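# Three arms move ball to other cup, reseat frame

## Task

Transfer the ball into the cup on the opposite post and return the frame to its proper position resting on its supports; afterwards open the grippers and pull the arms away so nothing is held.

## Robot and tools

Robots: three identical i2rt Big YAM arms named arm1, arm2 and arm3. Each has six joints, a two-finger gripper and a wrist camera. Feet (base_link) in the scene frame, metres: arm1 at (+1.453, +0.001, +0.802) with quat_wxyz (+0.014, +0.006, +0.004, -1.000); arm2 at (-0.723, +1.256, +0.793) with (+0.876, -0.005, -0.006, -0.483); arm3 at (-0.733, -1.253, +0.780) with (+0.875, -0.001, +0.002, +0.484). Each foot faces its own +x. Reach is about 1.0 m from the joint 1 axis. Room cameras are cam_high and cam_low; wrist cameras are arm1_cam_wrist, arm2_cam_wrist, arm3_cam_wrist. Each camera's calibration (K, distortion D, T_world_to_cam, pos_world) is given as before; room cameras may have shifted by up to 2.3 degrees and 9 mm, and wrist camera poses follow reported joint angles, so treat image-based positions as approximate.

Frame: one shared scene frame, origin on the floor, +z up. The reported hand point sits between the finger pads, roughly 1 cm behind the tips. Fingers point along the hand's +z; they open and close along its y. hand_target is the hand pose implied by the joint targets currently held.

Tool move: optional keys arm1, arm2, arm3 and cameras. Each arm key holds an object with "joints", "target" (plus optional "speed"), or both. An arm left out gets nothing new but may keep pushing toward an older target. "joints" is a dict of absolute targets by name: joint1_rad -2.879..2.879 (yaw about the foot, positive counter-clockwise from above, 0 points along the foot's +x); joint2_rad 0..3.141 (shoulder, 0 is upper arm back and level, positive lifts then brings it forward); joint3_rad 0..3.019 (elbow, 0 folded, positive opens); joint4_rad -1.692..1.57 (hand pitch, positive tilts fingers up); joint5_rad -1.57..1.57 (sideways hand swing, positive to the arm's right); joint6_rad -2.094..2.094 (roll, positive clockwise viewed from behind); gripper_m 0..0.093 (absolute fingertip gap in metres). Done tolerances: ±0.045, ±0.14, ±0.09, ±0.055, ±0.03, ±0.035 rad and ±0.003 m. "target" is one flat list of seven numbers per arm, [x, y, z, qw, qx, qy, qz]: an absolute hand pose in metres and a unit quaternion in the scene frame, matching the printed "hand" line. The hand travels a straight line toward it from hand_target. When "target" is used, "joints" may only contain gripper_m. "speed" is the path's top speed in m/s, 0.002 to 0.5, default 0.25, and is refused without a target; rotation is capped at twice that value in rad/s. All motions in one call start together; all hand paths in a call finish together, paced by the slowest. Hand paths last 0.5 to 10 s and get cut off after that; a whole action is capped at 15 s. The controller keeps each step within 100 mm and 20 degrees of the measured hand and uses damped IK, so expect errors of a centimetre or more, overshoot in speed near full stretch, and wide swings on joint moves. Paths ignore obstacles and other arms. Unknown keys make a call invalid; out-of-range values are refused, and a refusal (or a stop during a call) cancels later move, wait and finished_scene calls in that same reply.

cameras: list of camera names, or "all"; omitted or null means all, [] means none. A move with no arm parts just reports state and images.

Tool wait: seconds from 0 to 10, optional cameras; commands nothing. Tool zoom_image: camera plus region [x0, y0, x1, y1] in pixels (origin top-left, at most 504 by 504) of that camera's latest image. Tool finished_scene: scene number; final, goal must hold without the robots.

Results: per-arm joint_positions, Joint velocities (same order, rad/s and m/s for gripper; "within noise" when still), joint torques (whole drive output in N m, gravity included; numbers 3 and 4 wrap at ±28), hand and hand_target. A "pictures" line lists the images in order; images can lag the state slightly. "as last shown" marks arms not named in the call (status "not commanded"). The "move" line gives each moved arm "done" or its worst status. joint_status/hand_status words: off_target (rested short, may still push); time_out (arm keeps pushing toward a point near where it stopped; send current positions to relax it); not_followed, "joint command not followed" or "pose unreachable" (a self- or inter-arm collision check withheld the command; gripper parts still run; the arm may retry until given new targets). on_its_own lists uncommanded behaviour, with "held at" showing targets.

Gripper: when clamping a rigid part at full force the reading may be up to 0.005 m under the part width (or up to 0.002 m over); empty and closed reads 0.000 to 0.003. Free-air readings run up to 0.003 m wide. Command about 0.005 m below the first-contact reading (more for round or small items like the ball) for a firm grip; to release, command well above the reading.

Avoid: any firm contact or press between two arms (including a gripper closing on another arm's fingers), which can end the scene; the clearance check may act too late and allows fingers, housings and wrist cameras to meet. Do not push objects off the work area or to the floor, drop things, release parts while moving, slam or shove hard. Arms do not stop on contact and keep pushing. Sustained loads, stretched postures or pushing at unreachable poses heat motors; MOTOR HOT appears at 85 °C and at 100 °C the arm goes limp for 30 to 60 s (OVER-TEMPERATURE FAULT, keys read limit_stop_at_motor_heat; resend targets afterward). Loose objects may occasionally get nudged by outside disturbances. The robot holds its last command while you deliberate, so be brief; smooth, low-effort motion is preferred.

Each tool is called as name(argument=value, ...) on one line, values as JSON.

## Session

move()

Scene clock: 0.00 s.
Joint torques (N m): no reading
Motor temperatures (°C): arm1=[31 26 28 24 26 26 24] | arm2=[25 27 25 26 24 22 26] | arm3=[28 27 23 27 25 26 24]
Heat: arm1: hottest joint1_rad 31 °C; arm2: hottest joint2_rad 27 °C; arm3: hottest joint1_rad 28 °C.
Joint velocities: within noise
arm1.joint_positions: joint1_rad=-0.430 joint2_rad=+0.456 joint3_rad=+1.451 joint4_rad=-1.496 joint5_rad=+0.008 joint6_rad=-0.169 gripper_m=+0.09396
arm1.joint_status: not commanded
arm1.hand: x=+1.3223 y=+0.0502 z=+1.3611 quat_wxyz=(+0.151, -0.856, +0.099, +0.484) (m; scene frame)
arm1.hand_target: x=+1.3243 y=+0.0492 z=+1.3709 quat_wxyz=(+0.154, -0.850, +0.098, +0.494) (m; scene frame)
arm1.hand_status: not commanded
arm2.joint_positions: joint1_rad=-0.159 joint2_rad=+0.563 joint3_rad=+1.339 joint4_rad=-1.223 joint5_rad=+0.179 joint6_rad=+0.060 gripper_m=+0.09396
arm2.joint_status: not commanded
arm2.hand: x=-0.6649 y=+1.0411 z=+1.3495 quat_wxyz=(-0.418, -0.522, -0.658, +0.347) (m; scene frame)
arm2.hand_target: x=-0.6663 y=+1.0445 z=+1.3603 quat_wxyz=(-0.427, -0.519, -0.652, +0.352) (m; scene frame)
arm2.hand_status: not commanded
arm3.joint_positions: joint1_rad=+0.085 joint2_rad=+0.453 joint3_rad=+1.334 joint4_rad=-1.235 joint5_rad=+0.195 joint6_rad=+0.111 gripper_m=+0.09396
arm3.joint_status: not commanded
arm3.hand: x=-0.6184 y=-1.1050 z=+1.3466 quat_wxyz=(-0.512, +0.337, -0.747, -0.257) (m; scene frame)
arm3.hand_target: x=-0.6203 y=-1.1087 z=+1.3586 quat_wxyz=(-0.521, +0.333, -0.740, -0.264) (m; scene frame)
arm3.hand_status: not commanded
pictures: arm1_cam_wrist, arm2_cam_wrist, arm3_cam_wrist, cam_high, cam_low
camera_calibration:
arm1_cam_wrist: T_world_to_cam=[[0.328646, 0.927293, 0.179216, -0.727029], [0.883572, -0.234848, -0.40515, -0.602697], [-0.333605, 0.291502, -0.896513, 1.77148], [0, 0, 0, 1]] pos_world=[1.36243, 0.0162388, 1.47426]
arm2_cam_wrist: T_world_to_cam=[[-0.977649, -0.209434, 0.0184212, -0.45841], [-0.189655, 0.840709, -0.507188, -0.309064], [0.0907357, -0.499346, -0.861638, 1.86683], [0, 0, 0, 1]] pos_world=[-0.676167, 1.09602, 1.46022]
arm3_cam_wrist: T_world_to_cam=[[0.770835, -0.636201, -0.0325708, -0.182713], [-0.544462, -0.631415, -0.552156, -0.28753], [0.330717, 0.443355, -0.833104, 1.94245], [0, 0, 0, 1]] pos_world=[-0.658109, -1.15899, 1.45355]

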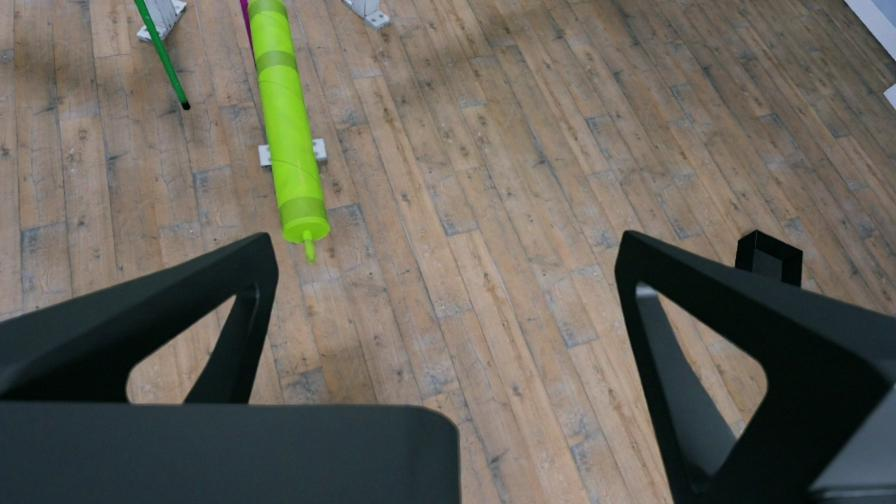

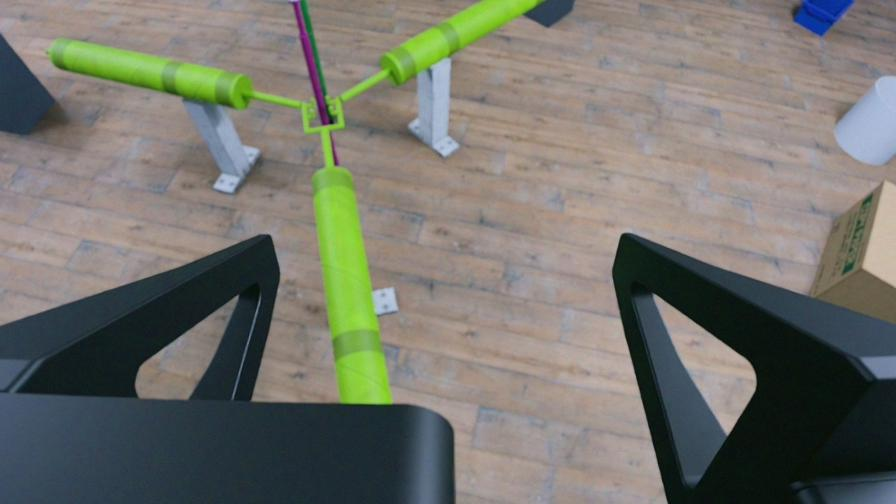

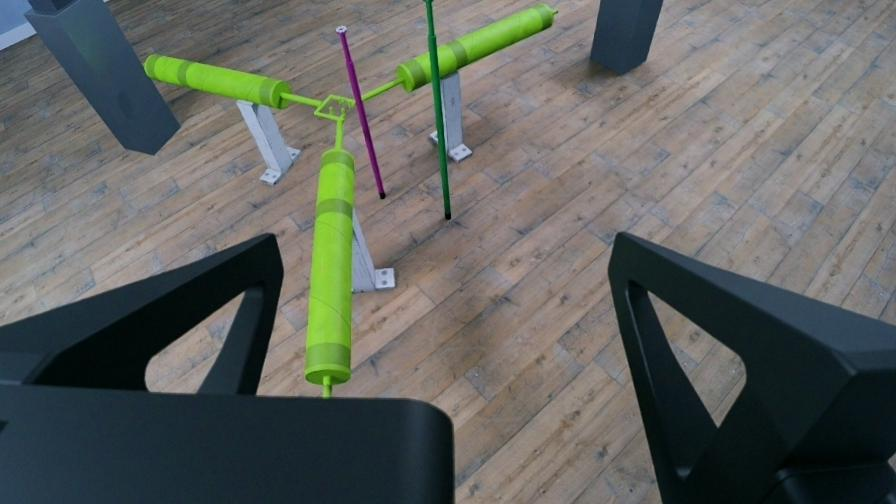

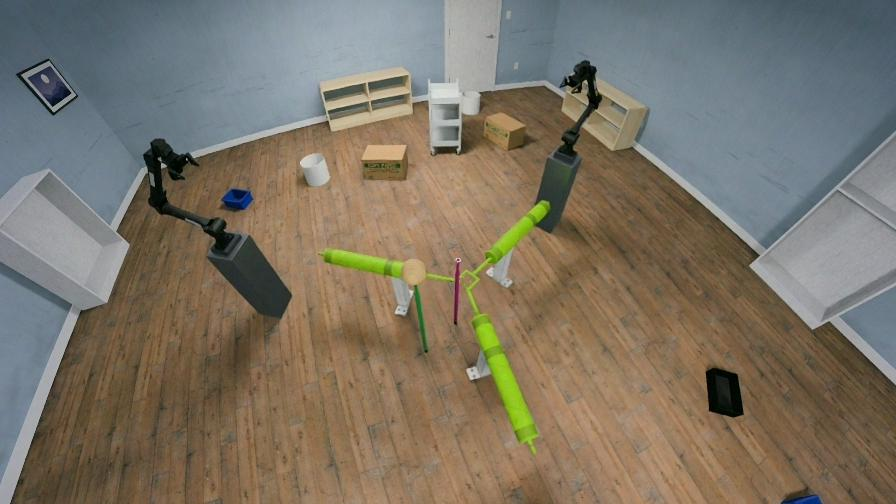

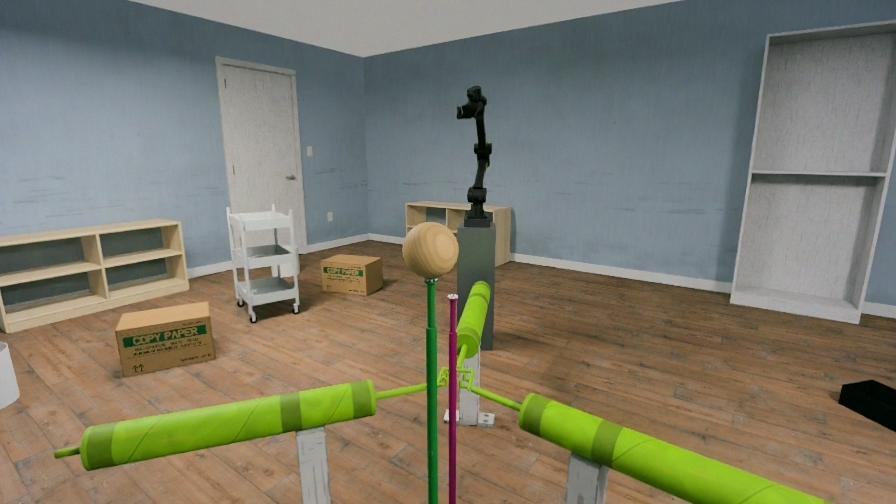

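zoom_image(camera="cam_low", region=[360, 210, 580, 430])

zoom_image(camera="arm3_cam_wrist", region=[260, 20, 500, 220])

zoom_image(camera="arm2_cam_wrist", region=[240, 0, 440, 180])

zoom_image(camera="cam_high", region=[310, 190, 560, 460])

Scaled by 2.291 from the camera's 896x504 image, which has a finer 1280x720 frame.

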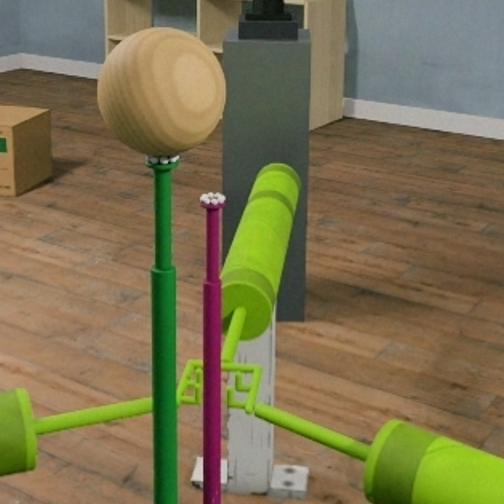

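Scaled by 2.100 from the camera's 896x504 image, which has a finer 1280x720 frame.

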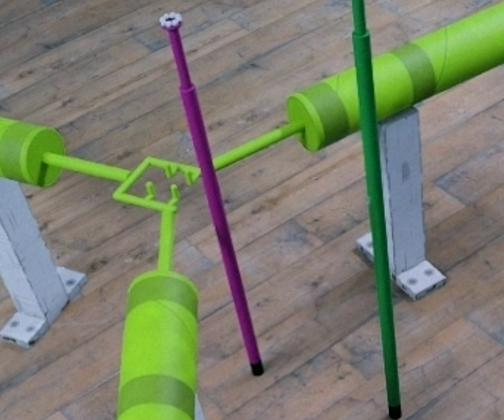

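Scaled by 2.520 from the camera's 896x504 image, which has a finer 1280x720 frame.

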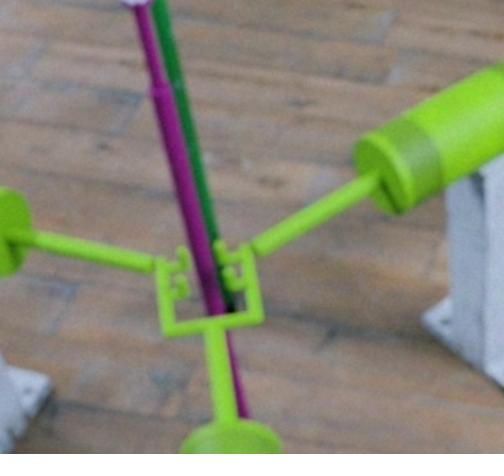

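Scaled by 1.867 from the camera's 896x504 image, which has a finer 1280x720 frame.

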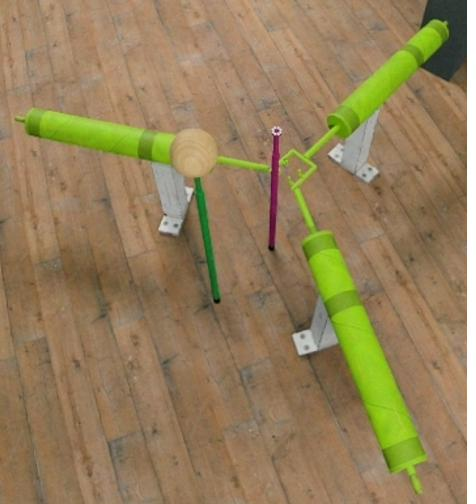

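move(arm1={"target":[0.88,0.033,0.65,0,0.998,-0.061,0],"speed":0.3}, arm2={"target":[-0.525,1.01,0.65,0,-0.537,-0.843,0],"speed":0.3}, arm3={"target":[-0.70,-0.71,0.65,0,0.469,-0.883,0],"speed":0.3})

Scene clock: 78.93 s.
Joint torques (N m): arm1=[-2.14 -19.72 7.94 -0.01 -0.13 0.06] | arm2=[2.14 -9.76 3.79 0.36 -0.19 -0.06] | arm3=[-1.03 -14.62 9.09 -0.03 0.02 -0.02]
Motor temperatures (°C): arm1=[30 27 34 24 26 25 23] | arm2=[25 27 37 26 24 22 26] | arm3=[28 27 33 27 24 25 24]
Heat: arm1: hottest joint3_rad 34 °C; arm2: hottest joint3_rad 37 °C; arm3: hottest joint3_rad 33 °C.
move: arm1 off_target; arm2 off_target; arm3 off_target
Joint velocities: within noise
arm1.joint_positions: joint1_rad=-0.071 joint2_rad=+2.257 joint3_rad=+1.392 joint4_rad=-0.725 joint5_rad=-0.005 joint6_rad=+0.078 gripper_m=+0.09396
arm1.joint_status: not commanded
arm1.hand: x=+0.8978 y=+0.0252 z=+0.6393 quat_wxyz=(+0.002, -0.998, +0.060, -0.015) (m; scene frame)
arm1.hand_target: x=+0.8804 y=+0.0331 z=+0.6503 quat_wxyz=(+0.000, -0.998, +0.061, +0.000) (m; scene frame)
arm1.hand_status: off_target (0.022 m and 1.8 deg from the pose sent, 0.838 m and 61.2 deg at the start)
arm2.joint_positions: joint1_rad=+0.106 joint2_rad=+1.882 joint3_rad=+0.596 joint4_rad=-0.308 joint5_rad=-0.003 joint6_rad=+0.247 gripper_m=+0.09396
arm2.joint_status: not commanded
arm2.hand: x=-0.5340 y=+1.0155 z=+0.6556 quat_wxyz=(+0.004, -0.543, -0.839, +0.000) (m; scene frame)
arm2.hand_target: x=-0.5251 y=+1.0102 z=+0.6504 quat_wxyz=(+0.000, -0.537, -0.843, +0.000) (m; scene frame)
arm2.hand_status: off_target (0.012 m and 1.0 deg from the pose sent, 0.714 m and 66.7 deg at the start)
arm3.joint_positions: joint1_rad=+0.509 joint2_rad=+2.154 joint3_rad=+1.283 joint4_rad=-0.708 joint5_rad=+0.005 joint6_rad=+0.538 gripper_m=+0.09396
arm3.joint_status: not commanded
arm3.hand: x=-0.7054 y=-0.7233 z=+0.6488 quat_wxyz=(+0.002, +0.472, -0.882, +0.006) (m; scene frame)
arm3.hand_target: x=-0.7000 y=-0.7104 z=+0.6502 quat_wxyz=(+0.000, +0.469, -0.883, +0.000) (m; scene frame)
arm3.hand_status: off_target (0.014 m and 0.8 deg from the pose sent, 0.805 m and 70.2 deg at the start)
pictures: arm1_cam_wrist, arm2_cam_wrist, arm3_cam_wrist, cam_high, cam_low
camera_calibration:
arm1_cam_wrist: T_world_to_cam=[[0.112733, 0.993237, 0.0277657, -0.145926], [0.780845, -0.105838, 0.615694, -1.08958], [0.614469, -0.0477282, -0.787496, 0.0777394], [0, 0, 0, 1]] pos_world=[0.819474, 0.033331, 0.736119]
arm2_cam_wrist: T_world_to_cam=[[-0.913825, -0.406026, 0.00818564, -0.0824866], [-0.325331, 0.743975, 0.583661, -1.30401], [-0.243072, 0.530701, -0.811956, -0.0126732], [0, 0, 0, 1]] pos_world=[-0.502693, 0.943383, 0.751484]
arm3_cam_wrist: T_world_to_cam=[[0.835651, -0.549243, 0.00441389, 0.189145], [-0.441731, -0.667257, 0.599701, -1.18001], [-0.326437, -0.503091, -0.800212, 0.0510953], [0, 0, 0, 1]] pos_world=[-0.662628, -0.657778, 0.747706]

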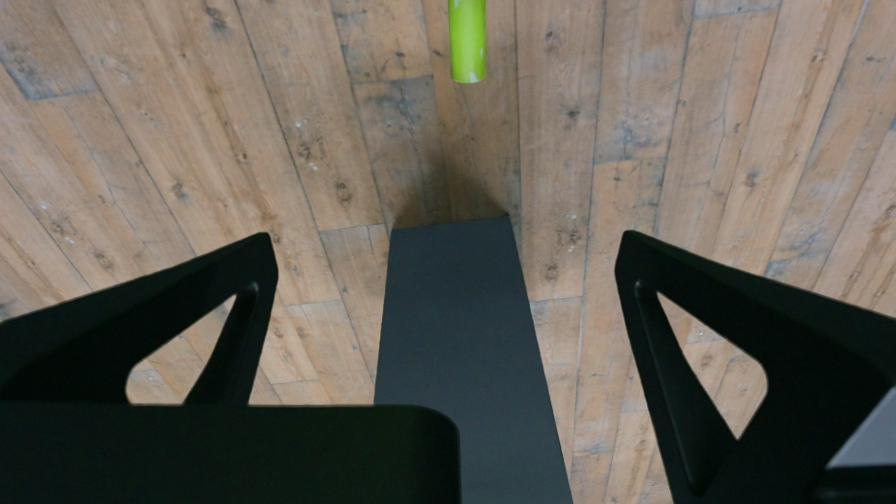

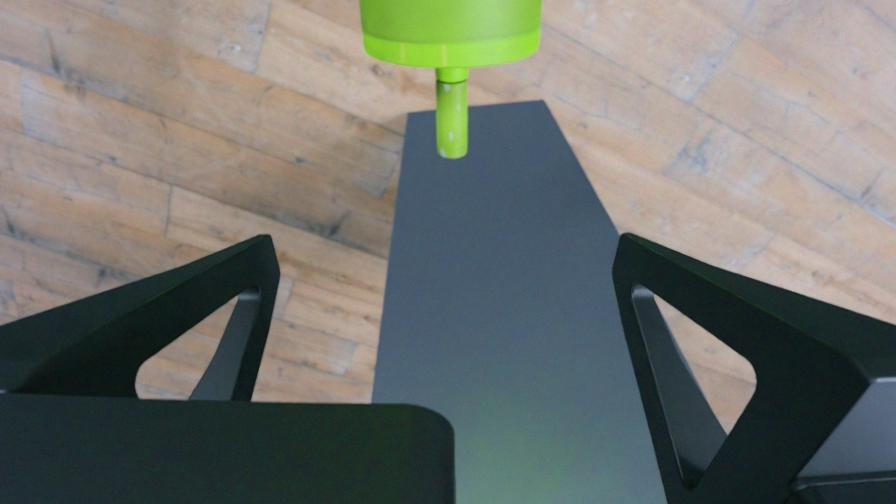

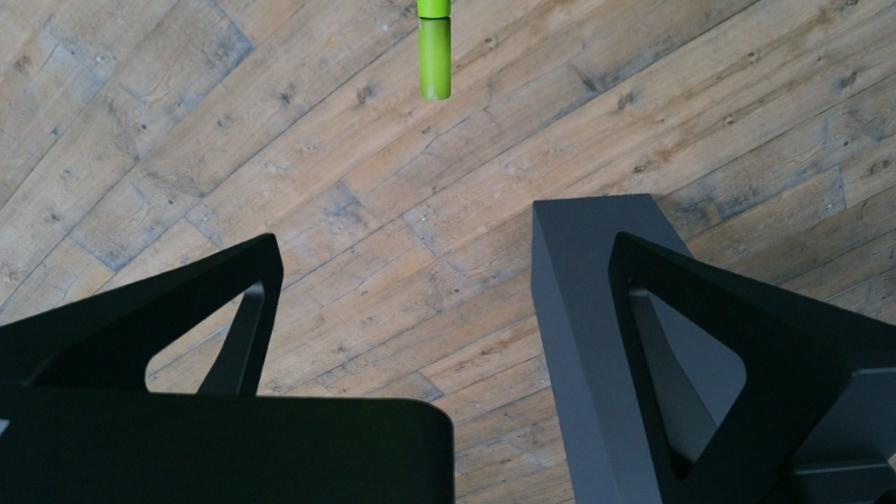

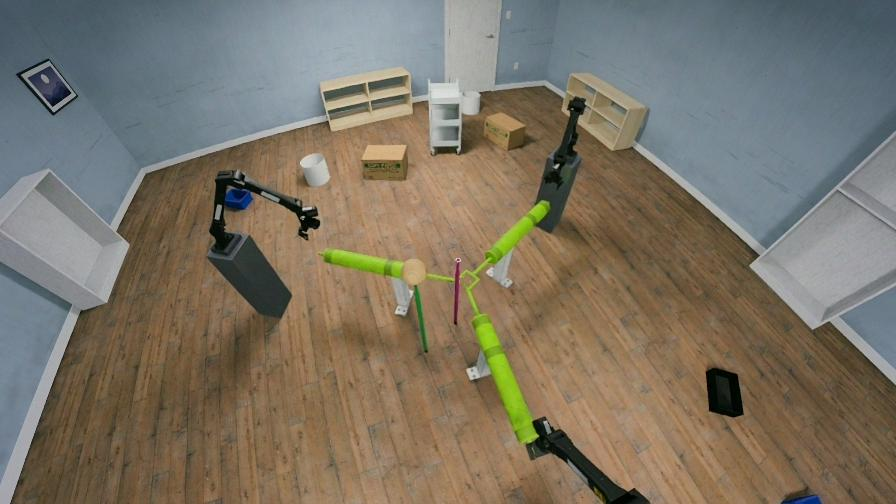

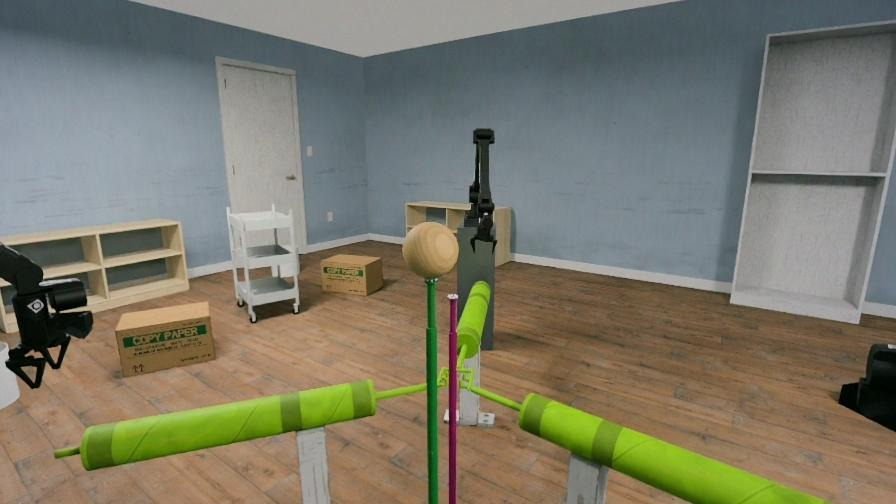

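move(arm1={"target":[0.877,0.055,0.56,0,0.998,-0.061,0],"speed":0.2}, arm2={"target":[-0.546,1.042,0.545,0,-0.537,-0.843,0],"speed":0.2}, arm3={"target":[-0.707,-0.707,0.55,0,0.469,-0.883,0],"speed":0.2}, cameras=["arm1_cam_wrist","arm2_cam_wrist","arm3_cam_wrist"])

Scene clock: 97.10 s.
Joint torques (N m): arm1=[-1.85 -20.54 6.75 0.68 -0.13 0.02] | arm2=[2.02 -10.93 -0.28 0.42 -0.18 0.09] | arm3=[0.32 -15.5 7.42 0.79 0.02 0.12]
Motor temperatures (°C): arm1=[30 31 33 24 26 25 23] | arm2=[25 28 33 26 24 22 26] | arm3=[28 28 34 27 24 25 24]
Heat: arm1: hottest joint3_rad 33 °C; arm2: hottest joint3_rad 33 °C; arm3: hottest joint3_rad 34 °C.
move: arm1 off_target; arm2 done; arm3 off_target
Joint velocities: within noise
arm1.joint_positions: joint1_rad=-0.110 joint2_rad=+2.451 joint3_rad=+1.464 joint4_rad=-0.618 joint5_rad=-0.006 joint6_rad=+0.044 gripper_m=+0.09396
arm1.joint_status: not commanded
arm1.hand: x=+0.8983 y=+0.0478 z=+0.5508 quat_wxyz=(+0.002, -0.998, +0.063, -0.022) (m; scene frame)
arm1.hand_target: x=+0.8775 y=+0.0550 z=+0.5606 quat_wxyz=(+0.000, -0.998, +0.061, +0.000) (m; scene frame)
arm1.hand_status: off_target (0.024 m and 2.6 deg from the pose sent, 0.087 m and 1.8 deg at the start)
arm2.joint_positions: joint1_rad=+0.121 joint2_rad=+2.258 joint3_rad=+0.592 joint4_rad=+0.084 joint5_rad=-0.003 joint6_rad=+0.247 gripper_m=+0.09396
arm2.joint_status: not commanded
arm2.hand: x=-0.5477 y=+1.0389 z=+0.5514 quat_wxyz=(-0.002, -0.537, -0.843, +0.001) (m; scene frame)
arm2.hand_target: x=-0.5462 y=+1.0420 z=+0.5452 quat_wxyz=(+0.000, -0.537, -0.843, +0.000) (m; scene frame)
arm2.hand_status: done (0.007 m and 0.3 deg from the pose sent, 0.114 m and 1.0 deg at the start)
arm3.joint_positions: joint1_rad=+0.508 joint2_rad=+2.368 joint3_rad=+1.342 joint4_rad=-0.568 joint5_rad=+0.005 joint6_rad=+0.538 gripper_m=+0.09396
arm3.joint_status: not commanded
arm3.hand: x=-0.7055 y=-0.7224 z=+0.5517 quat_wxyz=(+0.006, +0.472, -0.882, +0.012) (m; scene frame)
arm3.hand_target: x=-0.7070 y=-0.7074 z=+0.5504 quat_wxyz=(+0.000, +0.469, -0.883, +0.000) (m; scene frame)
arm3.hand_status: off_target (0.016 m and 1.6 deg from the pose sent, 0.100 m and 0.7 deg at the start)
pictures: arm1_cam_wrist, arm2_cam_wrist, arm3_cam_wrist
camera_calibration:
arm1_cam_wrist: T_world_to_cam=[[0.117425, 0.992707, 0.0272988, -0.169797], [0.771467, -0.108496, 0.62695, -1.03071], [0.625339, -0.0525593, -0.778581, -0.00566942], [0, 0, 0, 1]] pos_world=[0.818645, 0.0564323, 0.646427]
arm2_cam_wrist: T_world_to_cam=[[-0.907672, -0.41965, 0.00501659, -0.065464], [-0.340988, 0.744396, 0.574109, -1.26884], [-0.244659, 0.519392, -0.818763, -0.098421], [0, 0, 0, 1]] pos_world=[-0.516158, 0.968166, 0.648197]
arm3_cam_wrist: T_world_to_cam=[[0.835449, -0.549437, 0.0119827, 0.185654], [-0.441279, -0.657675, 0.610521, -1.11989], [-0.327562, -0.515347, -0.791909, -0.0404123], [0, 0, 0, 1]] pos_world=[-0.662525, -0.655342, 0.649487]

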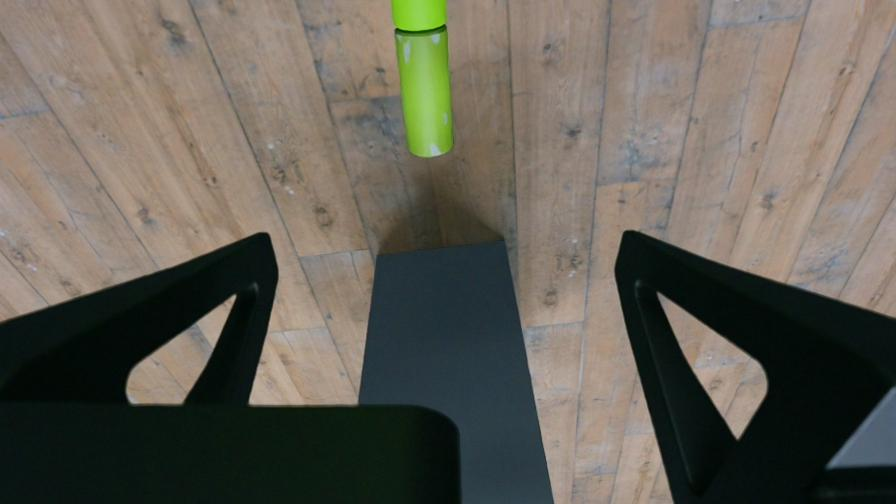

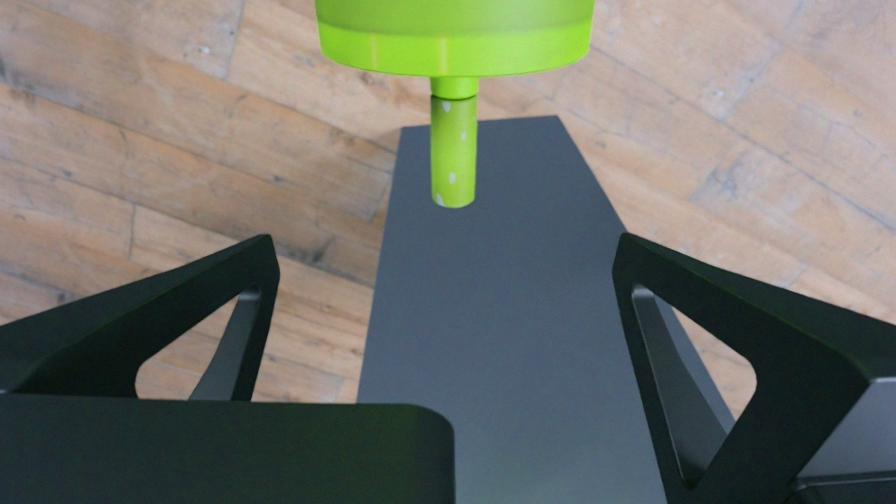

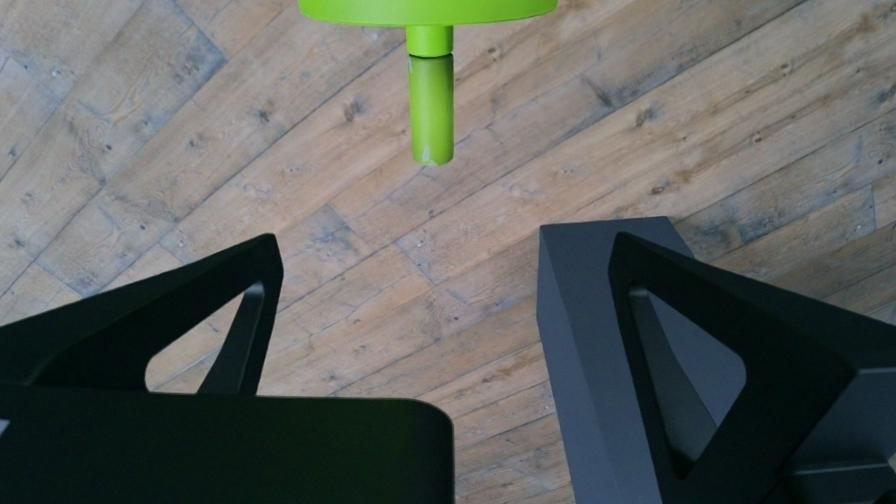

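move(arm1={"target":[0.867,0.053,0.475,0,0.998,-0.061,0],"speed":0.15}, arm2={"target":[-0.549,1.04,0.459,0,-0.537,-0.843,0],"speed":0.15}, arm3={"target":[-0.712,-0.704,0.452,0,0.469,-0.883,0],"speed":0.15}, cameras=["arm1_cam_wrist","arm2_cam_wrist","arm3_cam_wrist"])

Scene clock: 115.83 s.
Joint torques (N m): arm1=[-1.32 -21.48 6.24 0.69 -0.12 0.11] | arm2=[1.03 -11.75 -1.43 0.44 -0.17 -0.02] | arm3=[0.79 -16.09 6.3 0.85 0.02 0.13]
Motor temperatures (°C): arm1=[30 30 33 24 26 25 23] | arm2=[25 29 30 26 24 22 26] | arm3=[28 28 31 27 24 25 24]
Heat: arm1: hottest joint3_rad 33 °C; arm2: hottest joint3_rad 30 °C; arm3: hottest joint3_rad 31 °C.
move: arm1 off_target; arm2 done; arm3 off_target
Joint velocities: within noise
arm1.joint_positions: joint1_rad=-0.110 joint2_rad=+2.650 joint3_rad=+1.602 joint4_rad=-0.553 joint5_rad=-0.006 joint6_rad=+0.044 gripper_m=+0.09396
arm1.joint_status: not commanded
arm1.hand: x=+0.8870 y=+0.0494 z=+0.4685 quat_wxyz=(+0.002, -0.998, +0.063, -0.020) (m; scene frame)
arm1.hand_target: x=+0.8674 y=+0.0529 z=+0.4756 quat_wxyz=(+0.000, -0.998, +0.061, +0.000) (m; scene frame)
arm1.hand_status: off_target (0.021 m and 2.3 deg from the pose sent, 0.082 m and 2.6 deg at the start)
arm2.joint_positions: joint1_rad=+0.121 joint2_rad=+2.551 joint3_rad=+0.728 joint4_rad=+0.243 joint5_rad=-0.003 joint6_rad=+0.247 gripper_m=+0.09396
arm2.joint_status: not commanded
arm2.hand: x=-0.5468 y=+1.0371 z=+0.4666 quat_wxyz=(-0.002, -0.537, -0.843, +0.002) (m; scene frame)
arm2.hand_target: x=-0.5491 y=+1.0401 z=+0.4593 quat_wxyz=(+0.000, -0.537, -0.843, +0.000) (m; scene frame)
arm2.hand_status: done (0.008 m and 0.3 deg from the pose sent, 0.092 m and 0.3 deg at the start)
arm3.joint_positions: joint1_rad=+0.512 joint2_rad=+2.593 joint3_rad=+1.465 joint4_rad=-0.461 joint5_rad=+0.005 joint6_rad=+0.546 gripper_m=+0.09396
arm3.joint_status: not commanded
arm3.hand: x=-0.7073 y=-0.7156 z=+0.4566 quat_wxyz=(+0.005, +0.470, -0.883, +0.010) (m; scene frame)
arm3.hand_target: x=-0.7121 y=-0.7044 z=+0.4523 quat_wxyz=(+0.000, +0.469, -0.883, +0.000) (m; scene frame)
arm3.hand_status: off_target (0.013 m and 1.3 deg from the pose sent, 0.102 m and 1.6 deg at the start)
pictures: arm1_cam_wrist, arm2_cam_wrist, arm3_cam_wrist
camera_calibration:
arm1_cam_wrist: T_world_to_cam=[[0.1171, 0.992761, 0.0267244, -0.167383], [0.774117, -0.108101, 0.623744, -0.971068], [0.622117, -0.0523523, -0.781172, -0.0585605], [0, 0, 0, 1]] pos_world=[0.807753, 0.0581326, 0.564425]
arm2_cam_wrist: T_world_to_cam=[[-0.907699, -0.419595, 0.00474769, -0.0649411], [-0.341359, 0.744938, 0.573186, -1.21887], [-0.244043, 0.51866, -0.819412, -0.165299], [0, 0, 0, 1]] pos_world=[-0.515358, 0.966465, 0.563498]
arm3_cam_wrist: T_world_to_cam=[[0.832941, -0.553284, 0.00927638, 0.188719], [-0.444299, -0.65869, 0.607229, -1.05957], [-0.329859, -0.509907, -0.794473, -0.109326], [0, 0, 0, 1]] pos_world=[-0.664019, -0.649257, 0.554793]

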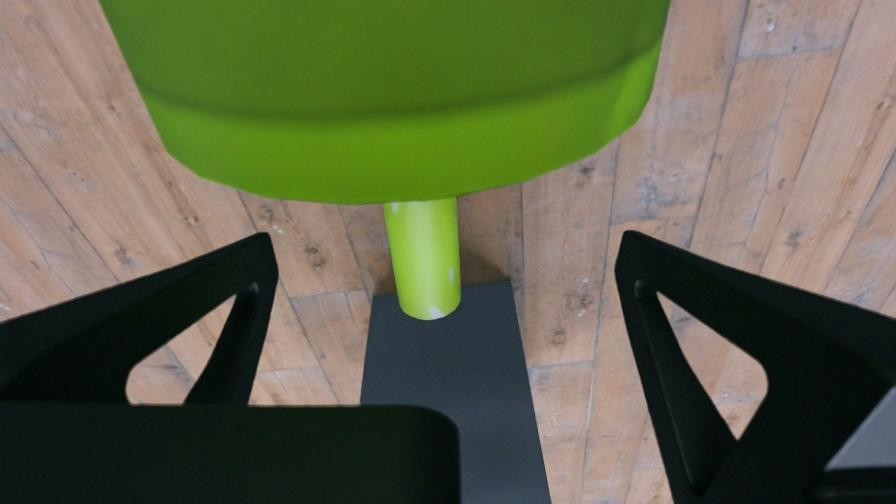

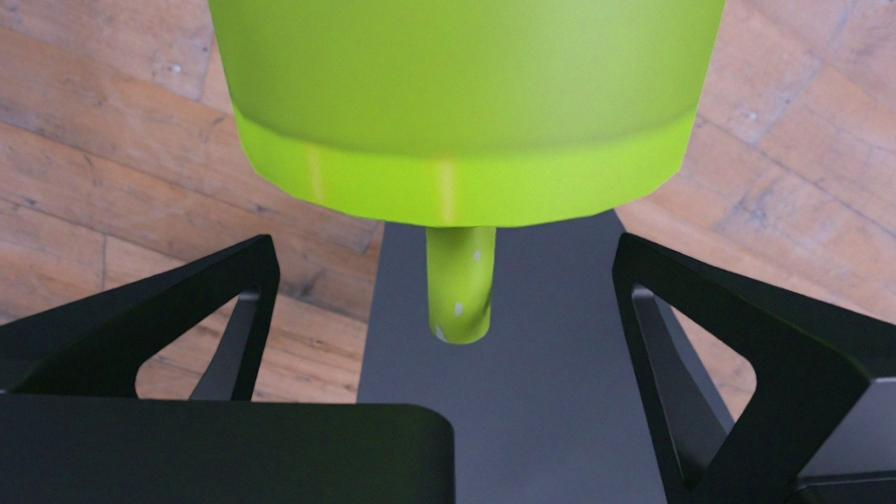

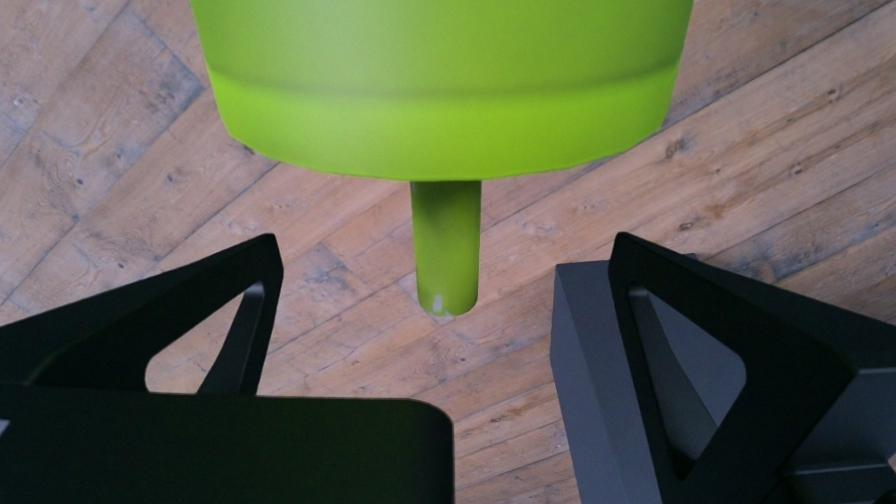

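move(arm1={"joints":{"gripper_m":0.01}}, arm2={"joints":{"gripper_m":0.01}}, arm3={"joints":{"gripper_m":0.01}})

Scene clock: 120.33 s.
Joint torques (N m): arm1=[-1.32 -21.3 6.04 0.7 0.21 0.11] | arm2=[1.08 -11.75 -1.42 0.44 -0.17 -0.03] | arm3=[0.73 -16.09 6.3 0.85 0.02 0.13]
Motor temperatures (°C): arm1=[30 32 33 24 26 25 23] | arm2=[25 29 30 26 24 22 26] | arm3=[28 28 31 27 24 25 24]
Heat: arm1: hottest joint3_rad 33 °C; arm2: hottest joint3_rad 30 °C; arm3: hottest joint3_rad 31 °C.
move: arm1 done; arm2 done; arm3 done
Joint velocities: within noise
arm1.joint_positions: joint1_rad=-0.110 joint2_rad=+2.650 joint3_rad=+1.604 joint4_rad=-0.553 joint5_rad=-0.015 joint6_rad=+0.044 gripper_m=+0.01021
arm1.joint_status: all done
arm1.hand: x=+0.8858 y=+0.0479 z=+0.4688 quat_wxyz=(-0.003, -0.998, +0.063, -0.019) (m; scene frame)
arm1.hand_target: x=+0.8674 y=+0.0529 z=+0.4757 quat_wxyz=(+0.000, -0.998, +0.061, +0.000) (m; scene frame)
arm1.hand_status: not commanded
arm2.joint_positions: joint1_rad=+0.121 joint2_rad=+2.551 joint3_rad=+0.728 joint4_rad=+0.243 joint5_rad=-0.003 joint6_rad=+0.247 gripper_m=+0.01017
arm2.joint_status: all done
arm2.hand: x=-0.5468 y=+1.0371 z=+0.4666 quat_wxyz=(-0.002, -0.537, -0.843, +0.002) (m; scene frame)
arm2.hand_target: x=-0.5491 y=+1.0401 z=+0.4593 quat_wxyz=(+0.000, -0.537, -0.843, +0.000) (m; scene frame)
arm2.hand_status: not commanded
arm3.joint_positions: joint1_rad=+0.512 joint2_rad=+2.593 joint3_rad=+1.465 joint4_rad=-0.461 joint5_rad=+0.005 joint6_rad=+0.546 gripper_m=+0.01015
arm3.joint_status: all done
arm3.hand: x=-0.7073 y=-0.7156 z=+0.4566 quat_wxyz=(+0.005, +0.469, -0.883, +0.010) (m; scene frame)
arm3.hand_target: x=-0.7121 y=-0.7044 z=+0.4523 quat_wxyz=(+0.000, +0.469, -0.883, +0.000) (m; scene frame)
arm3.hand_status: not commanded
pictures: arm1_cam_wrist, arm2_cam_wrist, arm3_cam_wrist, cam_high, cam_low
camera_calibration:
arm1_cam_wrist: T_world_to_cam=[[0.117457, 0.992923, 0.0175337, -0.161805], [0.775797, -0.102765, 0.622557, -0.971669], [0.619954, -0.0595208, -0.782378, -0.0547367], [0, 0, 0, 1]] pos_world=[0.806758, 0.0575479, 0.564932]
arm2_cam_wrist: T_world_to_cam=[[-0.907699, -0.419595, 0.00474769, -0.0649411], [-0.341359, 0.744938, 0.573186, -1.21887], [-0.244043, 0.51866, -0.819412, -0.165299], [0, 0, 0, 1]] pos_world=[-0.515358, 0.966465, 0.563498]
arm3_cam_wrist: T_world_to_cam=[[0.832708, -0.553634, 0.00931501, 0.188315], [-0.44459, -0.65848, 0.607243, -1.05963], [-0.330057, -0.509797, -0.794462, -0.109392], [0, 0, 0, 1]] pos_world=[-0.664019, -0.649257, 0.554793]

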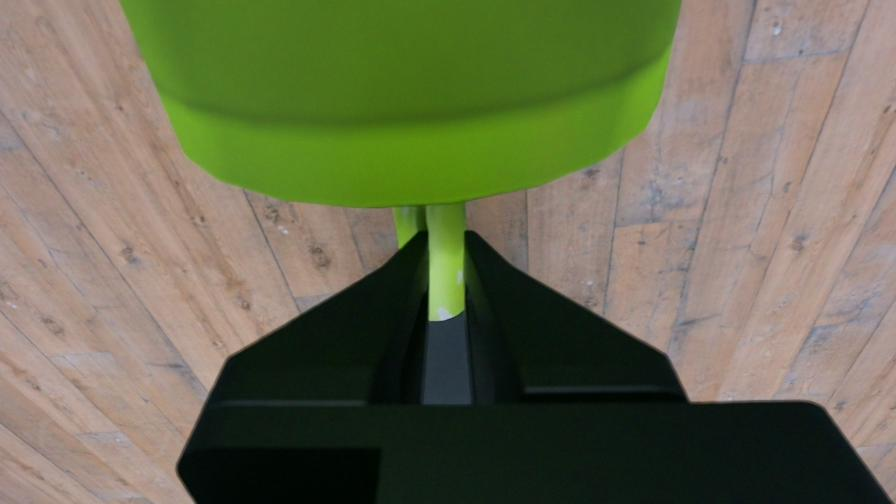

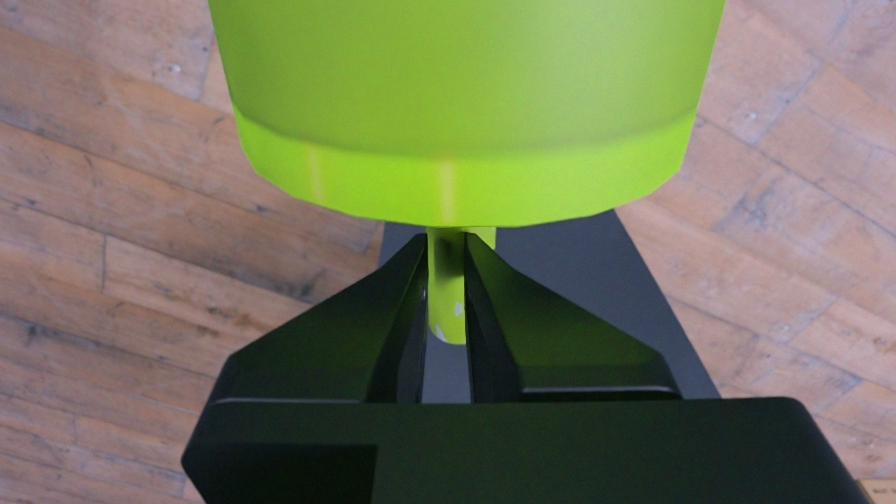

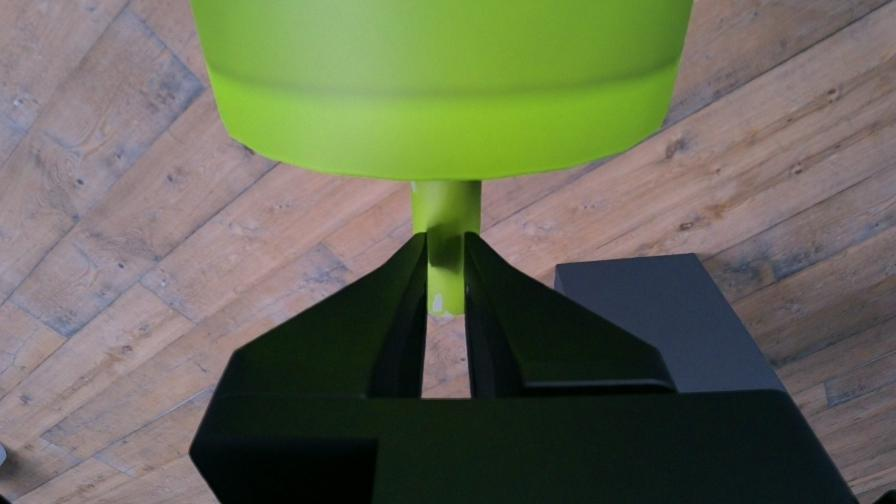

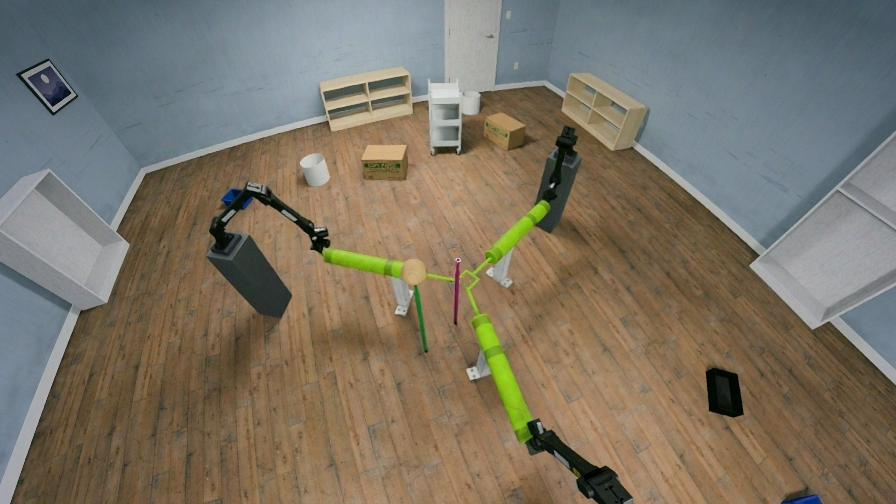

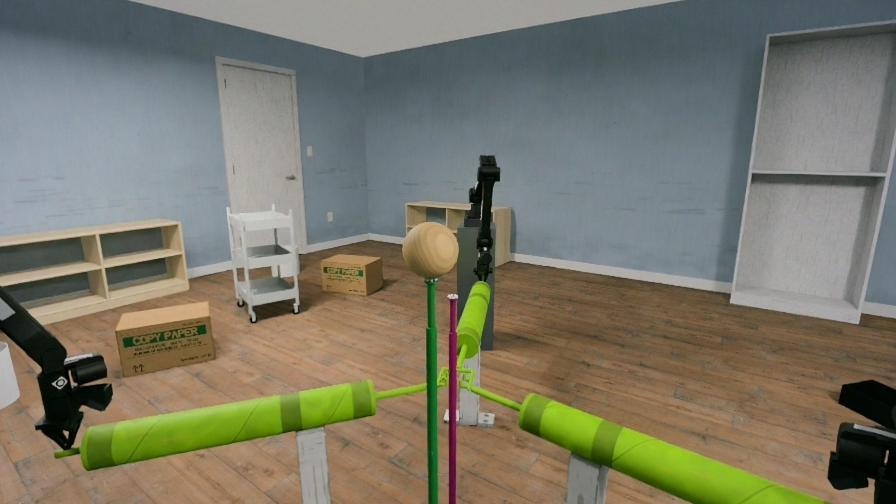

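move(arm1={"joints":{"gripper_m":0.07}}, arm2={"joints":{"gripper_m":0.07}}, arm3={"joints":{"gripper_m":0.07}}, cameras=[])

move(arm1={"target":[0.89,0.046,0.44,0,0.998,-0.061,0],"speed":0.1}, arm2={"target":[-0.558,1.06,0.424,0,-0.537,-0.843,0],"speed":0.1}, arm3={"target":[-0.723,-0.72,0.42,0,0.469,-0.883,0],"speed":0.1}, cameras=["arm1_cam_wrist","arm2_cam_wrist","arm3_cam_wrist","cam_low"])

Scene clock: 138.87 s.
Joint torques (N m): arm1=[-1.32 -21.3 5.94 0.66 0.11 0.11] | arm2=[1.03 -11.75 -1.42 0.43 -0.17 -0.02] | arm3=[0.73 -16.03 6.3 0.85 0.02 0.12]
Motor temperatures (°C): arm1=[30 36 32 24 26 25 23] | arm2=[25 29 29 26 24 22 26] | arm3=[28 29 30 27 24 25 24]
Heat: arm1: hottest joint2_rad 36 °C; arm2: hottest joint2_rad 29 °C; arm3: hottest joint3_rad 30 °C.
move: arm1 done; arm2 done; arm3 done
Joint velocities: within noise
arm1.joint_positions: joint1_rad=-0.110 joint2_rad=+2.650 joint3_rad=+1.605 joint4_rad=-0.553 joint5_rad=-0.012 joint6_rad=+0.044 gripper_m=+0.06978
arm1.joint_status: all done
arm1.hand: x=+0.8851 y=+0.0485 z=+0.4690 quat_wxyz=(-0.002, -0.998, +0.063, -0.018) (m; scene frame)
arm1.hand_target: x=+0.8672 y=+0.0529 z=+0.4757 quat_wxyz=(+0.000, -0.998, +0.061, +0.000) (m; scene frame)
arm1.hand_status: not commanded
arm2.joint_positions: joint1_rad=+0.121 joint2_rad=+2.551 joint3_rad=+0.728 joint4_rad=+0.243 joint5_rad=-0.003 joint6_rad=+0.247 gripper_m=+0.06980
arm2.joint_status: all done
arm2.hand: x=-0.5468 y=+1.0371 z=+0.4666 quat_wxyz=(-0.002, -0.537, -0.843, +0.002) (m; scene frame)
arm2.hand_target: x=-0.5491 y=+1.0401 z=+0.4593 quat_wxyz=(+0.000, -0.537, -0.843, +0.000) (m; scene frame)
arm2.hand_status: not commanded
arm3.joint_positions: joint1_rad=+0.512 joint2_rad=+2.593 joint3_rad=+1.465 joint4_rad=-0.461 joint5_rad=+0.005 joint6_rad=+0.547 gripper_m=+0.06982
arm3.joint_status: all done
arm3.hand: x=-0.7073 y=-0.7156 z=+0.4566 quat_wxyz=(+0.005, +0.469, -0.883, +0.010) (m; scene frame)
arm3.hand_target: x=-0.7121 y=-0.7044 z=+0.4523 quat_wxyz=(+0.000, +0.469, -0.883, +0.000) (m; scene frame)
arm3.hand_status: not commanded
pictures: none
No camera images: "cameras" was empty.

Scene clock: 140.17 s.
Joint torques (N m): arm1=[-0.5 -20.84 3.74 0.76 0.1 0.2] | arm2=[2.02 -11.58 -2.21 0.46 -0.18 0.13] | arm3=[0.38 -15.91 5.24 0.84 0.04 0.13]
Motor temperatures (°C): arm1=[30 36 32 24 26 25 23] | arm2=[25 29 29 26 24 22 26] | arm3=[28 29 30 27 24 25 24]
Heat: arm1: hottest joint2_rad 36 °C; arm2: hottest joint2_rad 29 °C; arm3: hottest joint3_rad 30 °C.
move: arm1 done; arm2 done; arm3 done
Joint velocities: within noise
arm1.joint_positions: joint1_rad=-0.110 joint2_rad=+2.701 joint3_rad=+1.596 joint4_rad=-0.468 joint5_rad=-0.012 joint6_rad=+0.044 gripper_m=+0.06987
arm1.joint_status: not commanded
arm1.hand: x=+0.8942 y=+0.0480 z=+0.4391 quat_wxyz=(-0.001, -0.998, +0.063, -0.006) (m; scene frame)
arm1.hand_target: x=+0.8900 y=+0.0459 z=+0.4400 quat_wxyz=(+0.000, -0.998, +0.061, +0.000) (m; scene frame)
arm1.hand_status: done (0.005 m and 0.8 deg from the pose sent, 0.029 m and 2.2 deg at the start)
arm2.joint_positions: joint1_rad=+0.133 joint2_rad=+2.683 joint3_rad=+0.753 joint4_rad=+0.346 joint5_rad=-0.003 joint6_rad=+0.255 gripper_m=+0.06989
arm2.joint_status: not commanded
arm2.hand: x=-0.5582 y=+1.0557 z=+0.4308 quat_wxyz=(-0.001, -0.535, -0.845, +0.001) (m; scene frame)
arm2.hand_target: x=-0.5582 y=+1.0601 z=+0.4242 quat_wxyz=(+0.000, -0.537, -0.843, +0.000) (m; scene frame)
arm2.hand_status: done (0.008 m and 0.3 deg from the pose sent, 0.050 m and 0.3 deg at the start)
arm3.joint_positions: joint1_rad=+0.533 joint2_rad=+2.653 joint3_rad=+1.465 joint4_rad=-0.394 joint5_rad=+0.005 joint6_rad=+0.565 gripper_m=+0.06991
arm3.joint_status: not commanded
arm3.hand: x=-0.7190 y=-0.7268 z=+0.4258 quat_wxyz=(+0.003, +0.470, -0.882, +0.007) (m; scene frame)
arm3.hand_target: x=-0.7229 y=-0.7203 z=+0.4202 quat_wxyz=(+0.000, +0.469, -0.883, +0.000) (m; scene frame)
arm3.hand_status: done (0.010 m and 0.9 deg from the pose sent, 0.040 m and 1.3 deg at the start)
pictures: arm1_cam_wrist, arm2_cam_wrist, arm3_cam_wrist, cam_low
camera_calibration:
arm1_cam_wrist: T_world_to_cam=[[0.117639, 0.992869, 0.0193076, -0.163189], [0.791499, -0.105487, 0.601998, -0.964577], [0.599741, -0.0555367, -0.798264, -0.0582622], [0, 0, 0, 1]] pos_world=[0.817602, 0.0570398, 0.537315]
arm2_cam_wrist: T_world_to_cam=[[-0.90593, -0.423396, 0.00514287, -0.0624724], [-0.343607, 0.742195, 0.575396, -1.21536], [-0.247438, 0.519502, -0.817859, -0.210356], [0, 0, 0, 1]] pos_world=[-0.526252, 0.984865, 0.527595]
arm3_cam_wrist: T_world_to_cam=[[0.833962, -0.551792, 0.00569987, 0.19593], [-0.443408, -0.663934, 0.602147, -1.05445], [-0.328476, -0.504696, -0.798365, -0.136921], [0, 0, 0, 1]] pos_world=[-0.675923, -0.661073, 0.524502]

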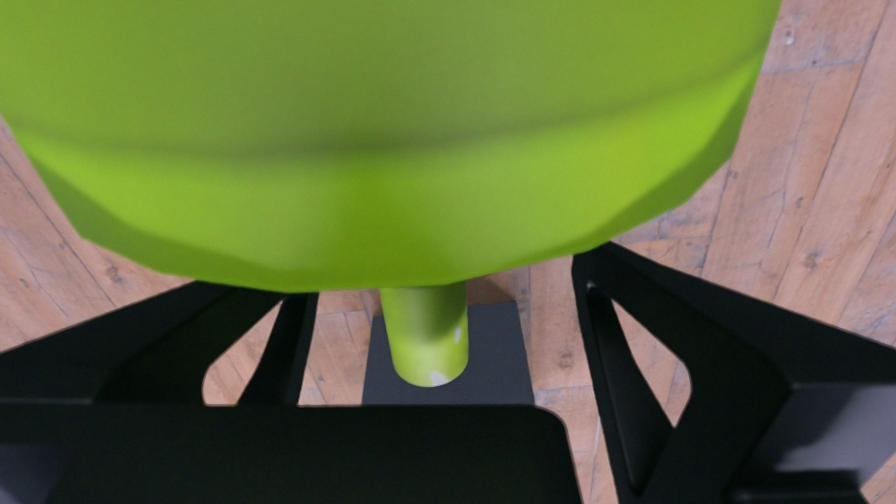

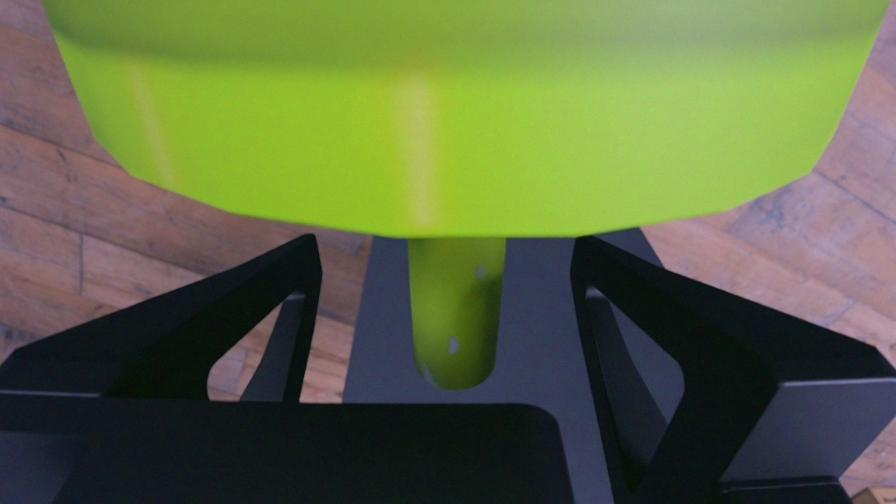

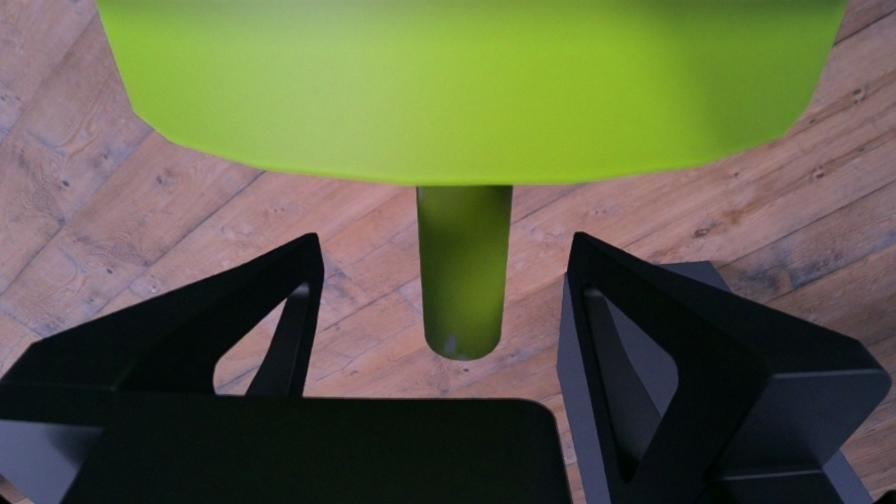

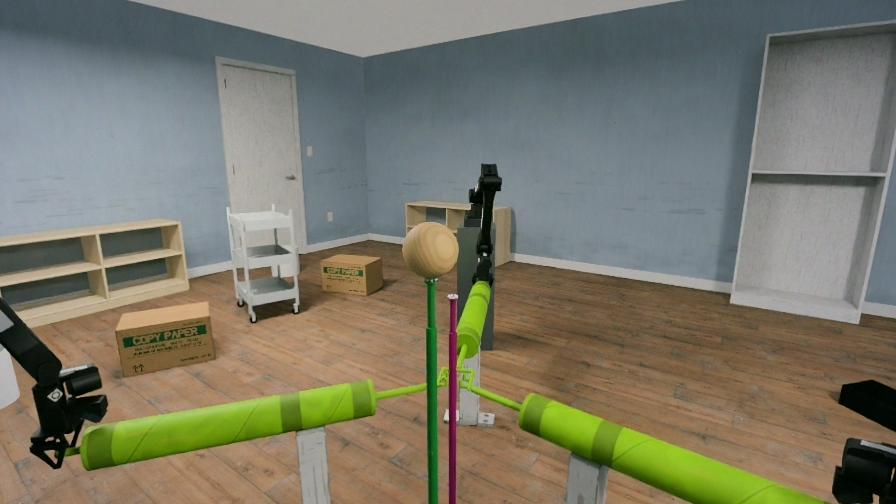

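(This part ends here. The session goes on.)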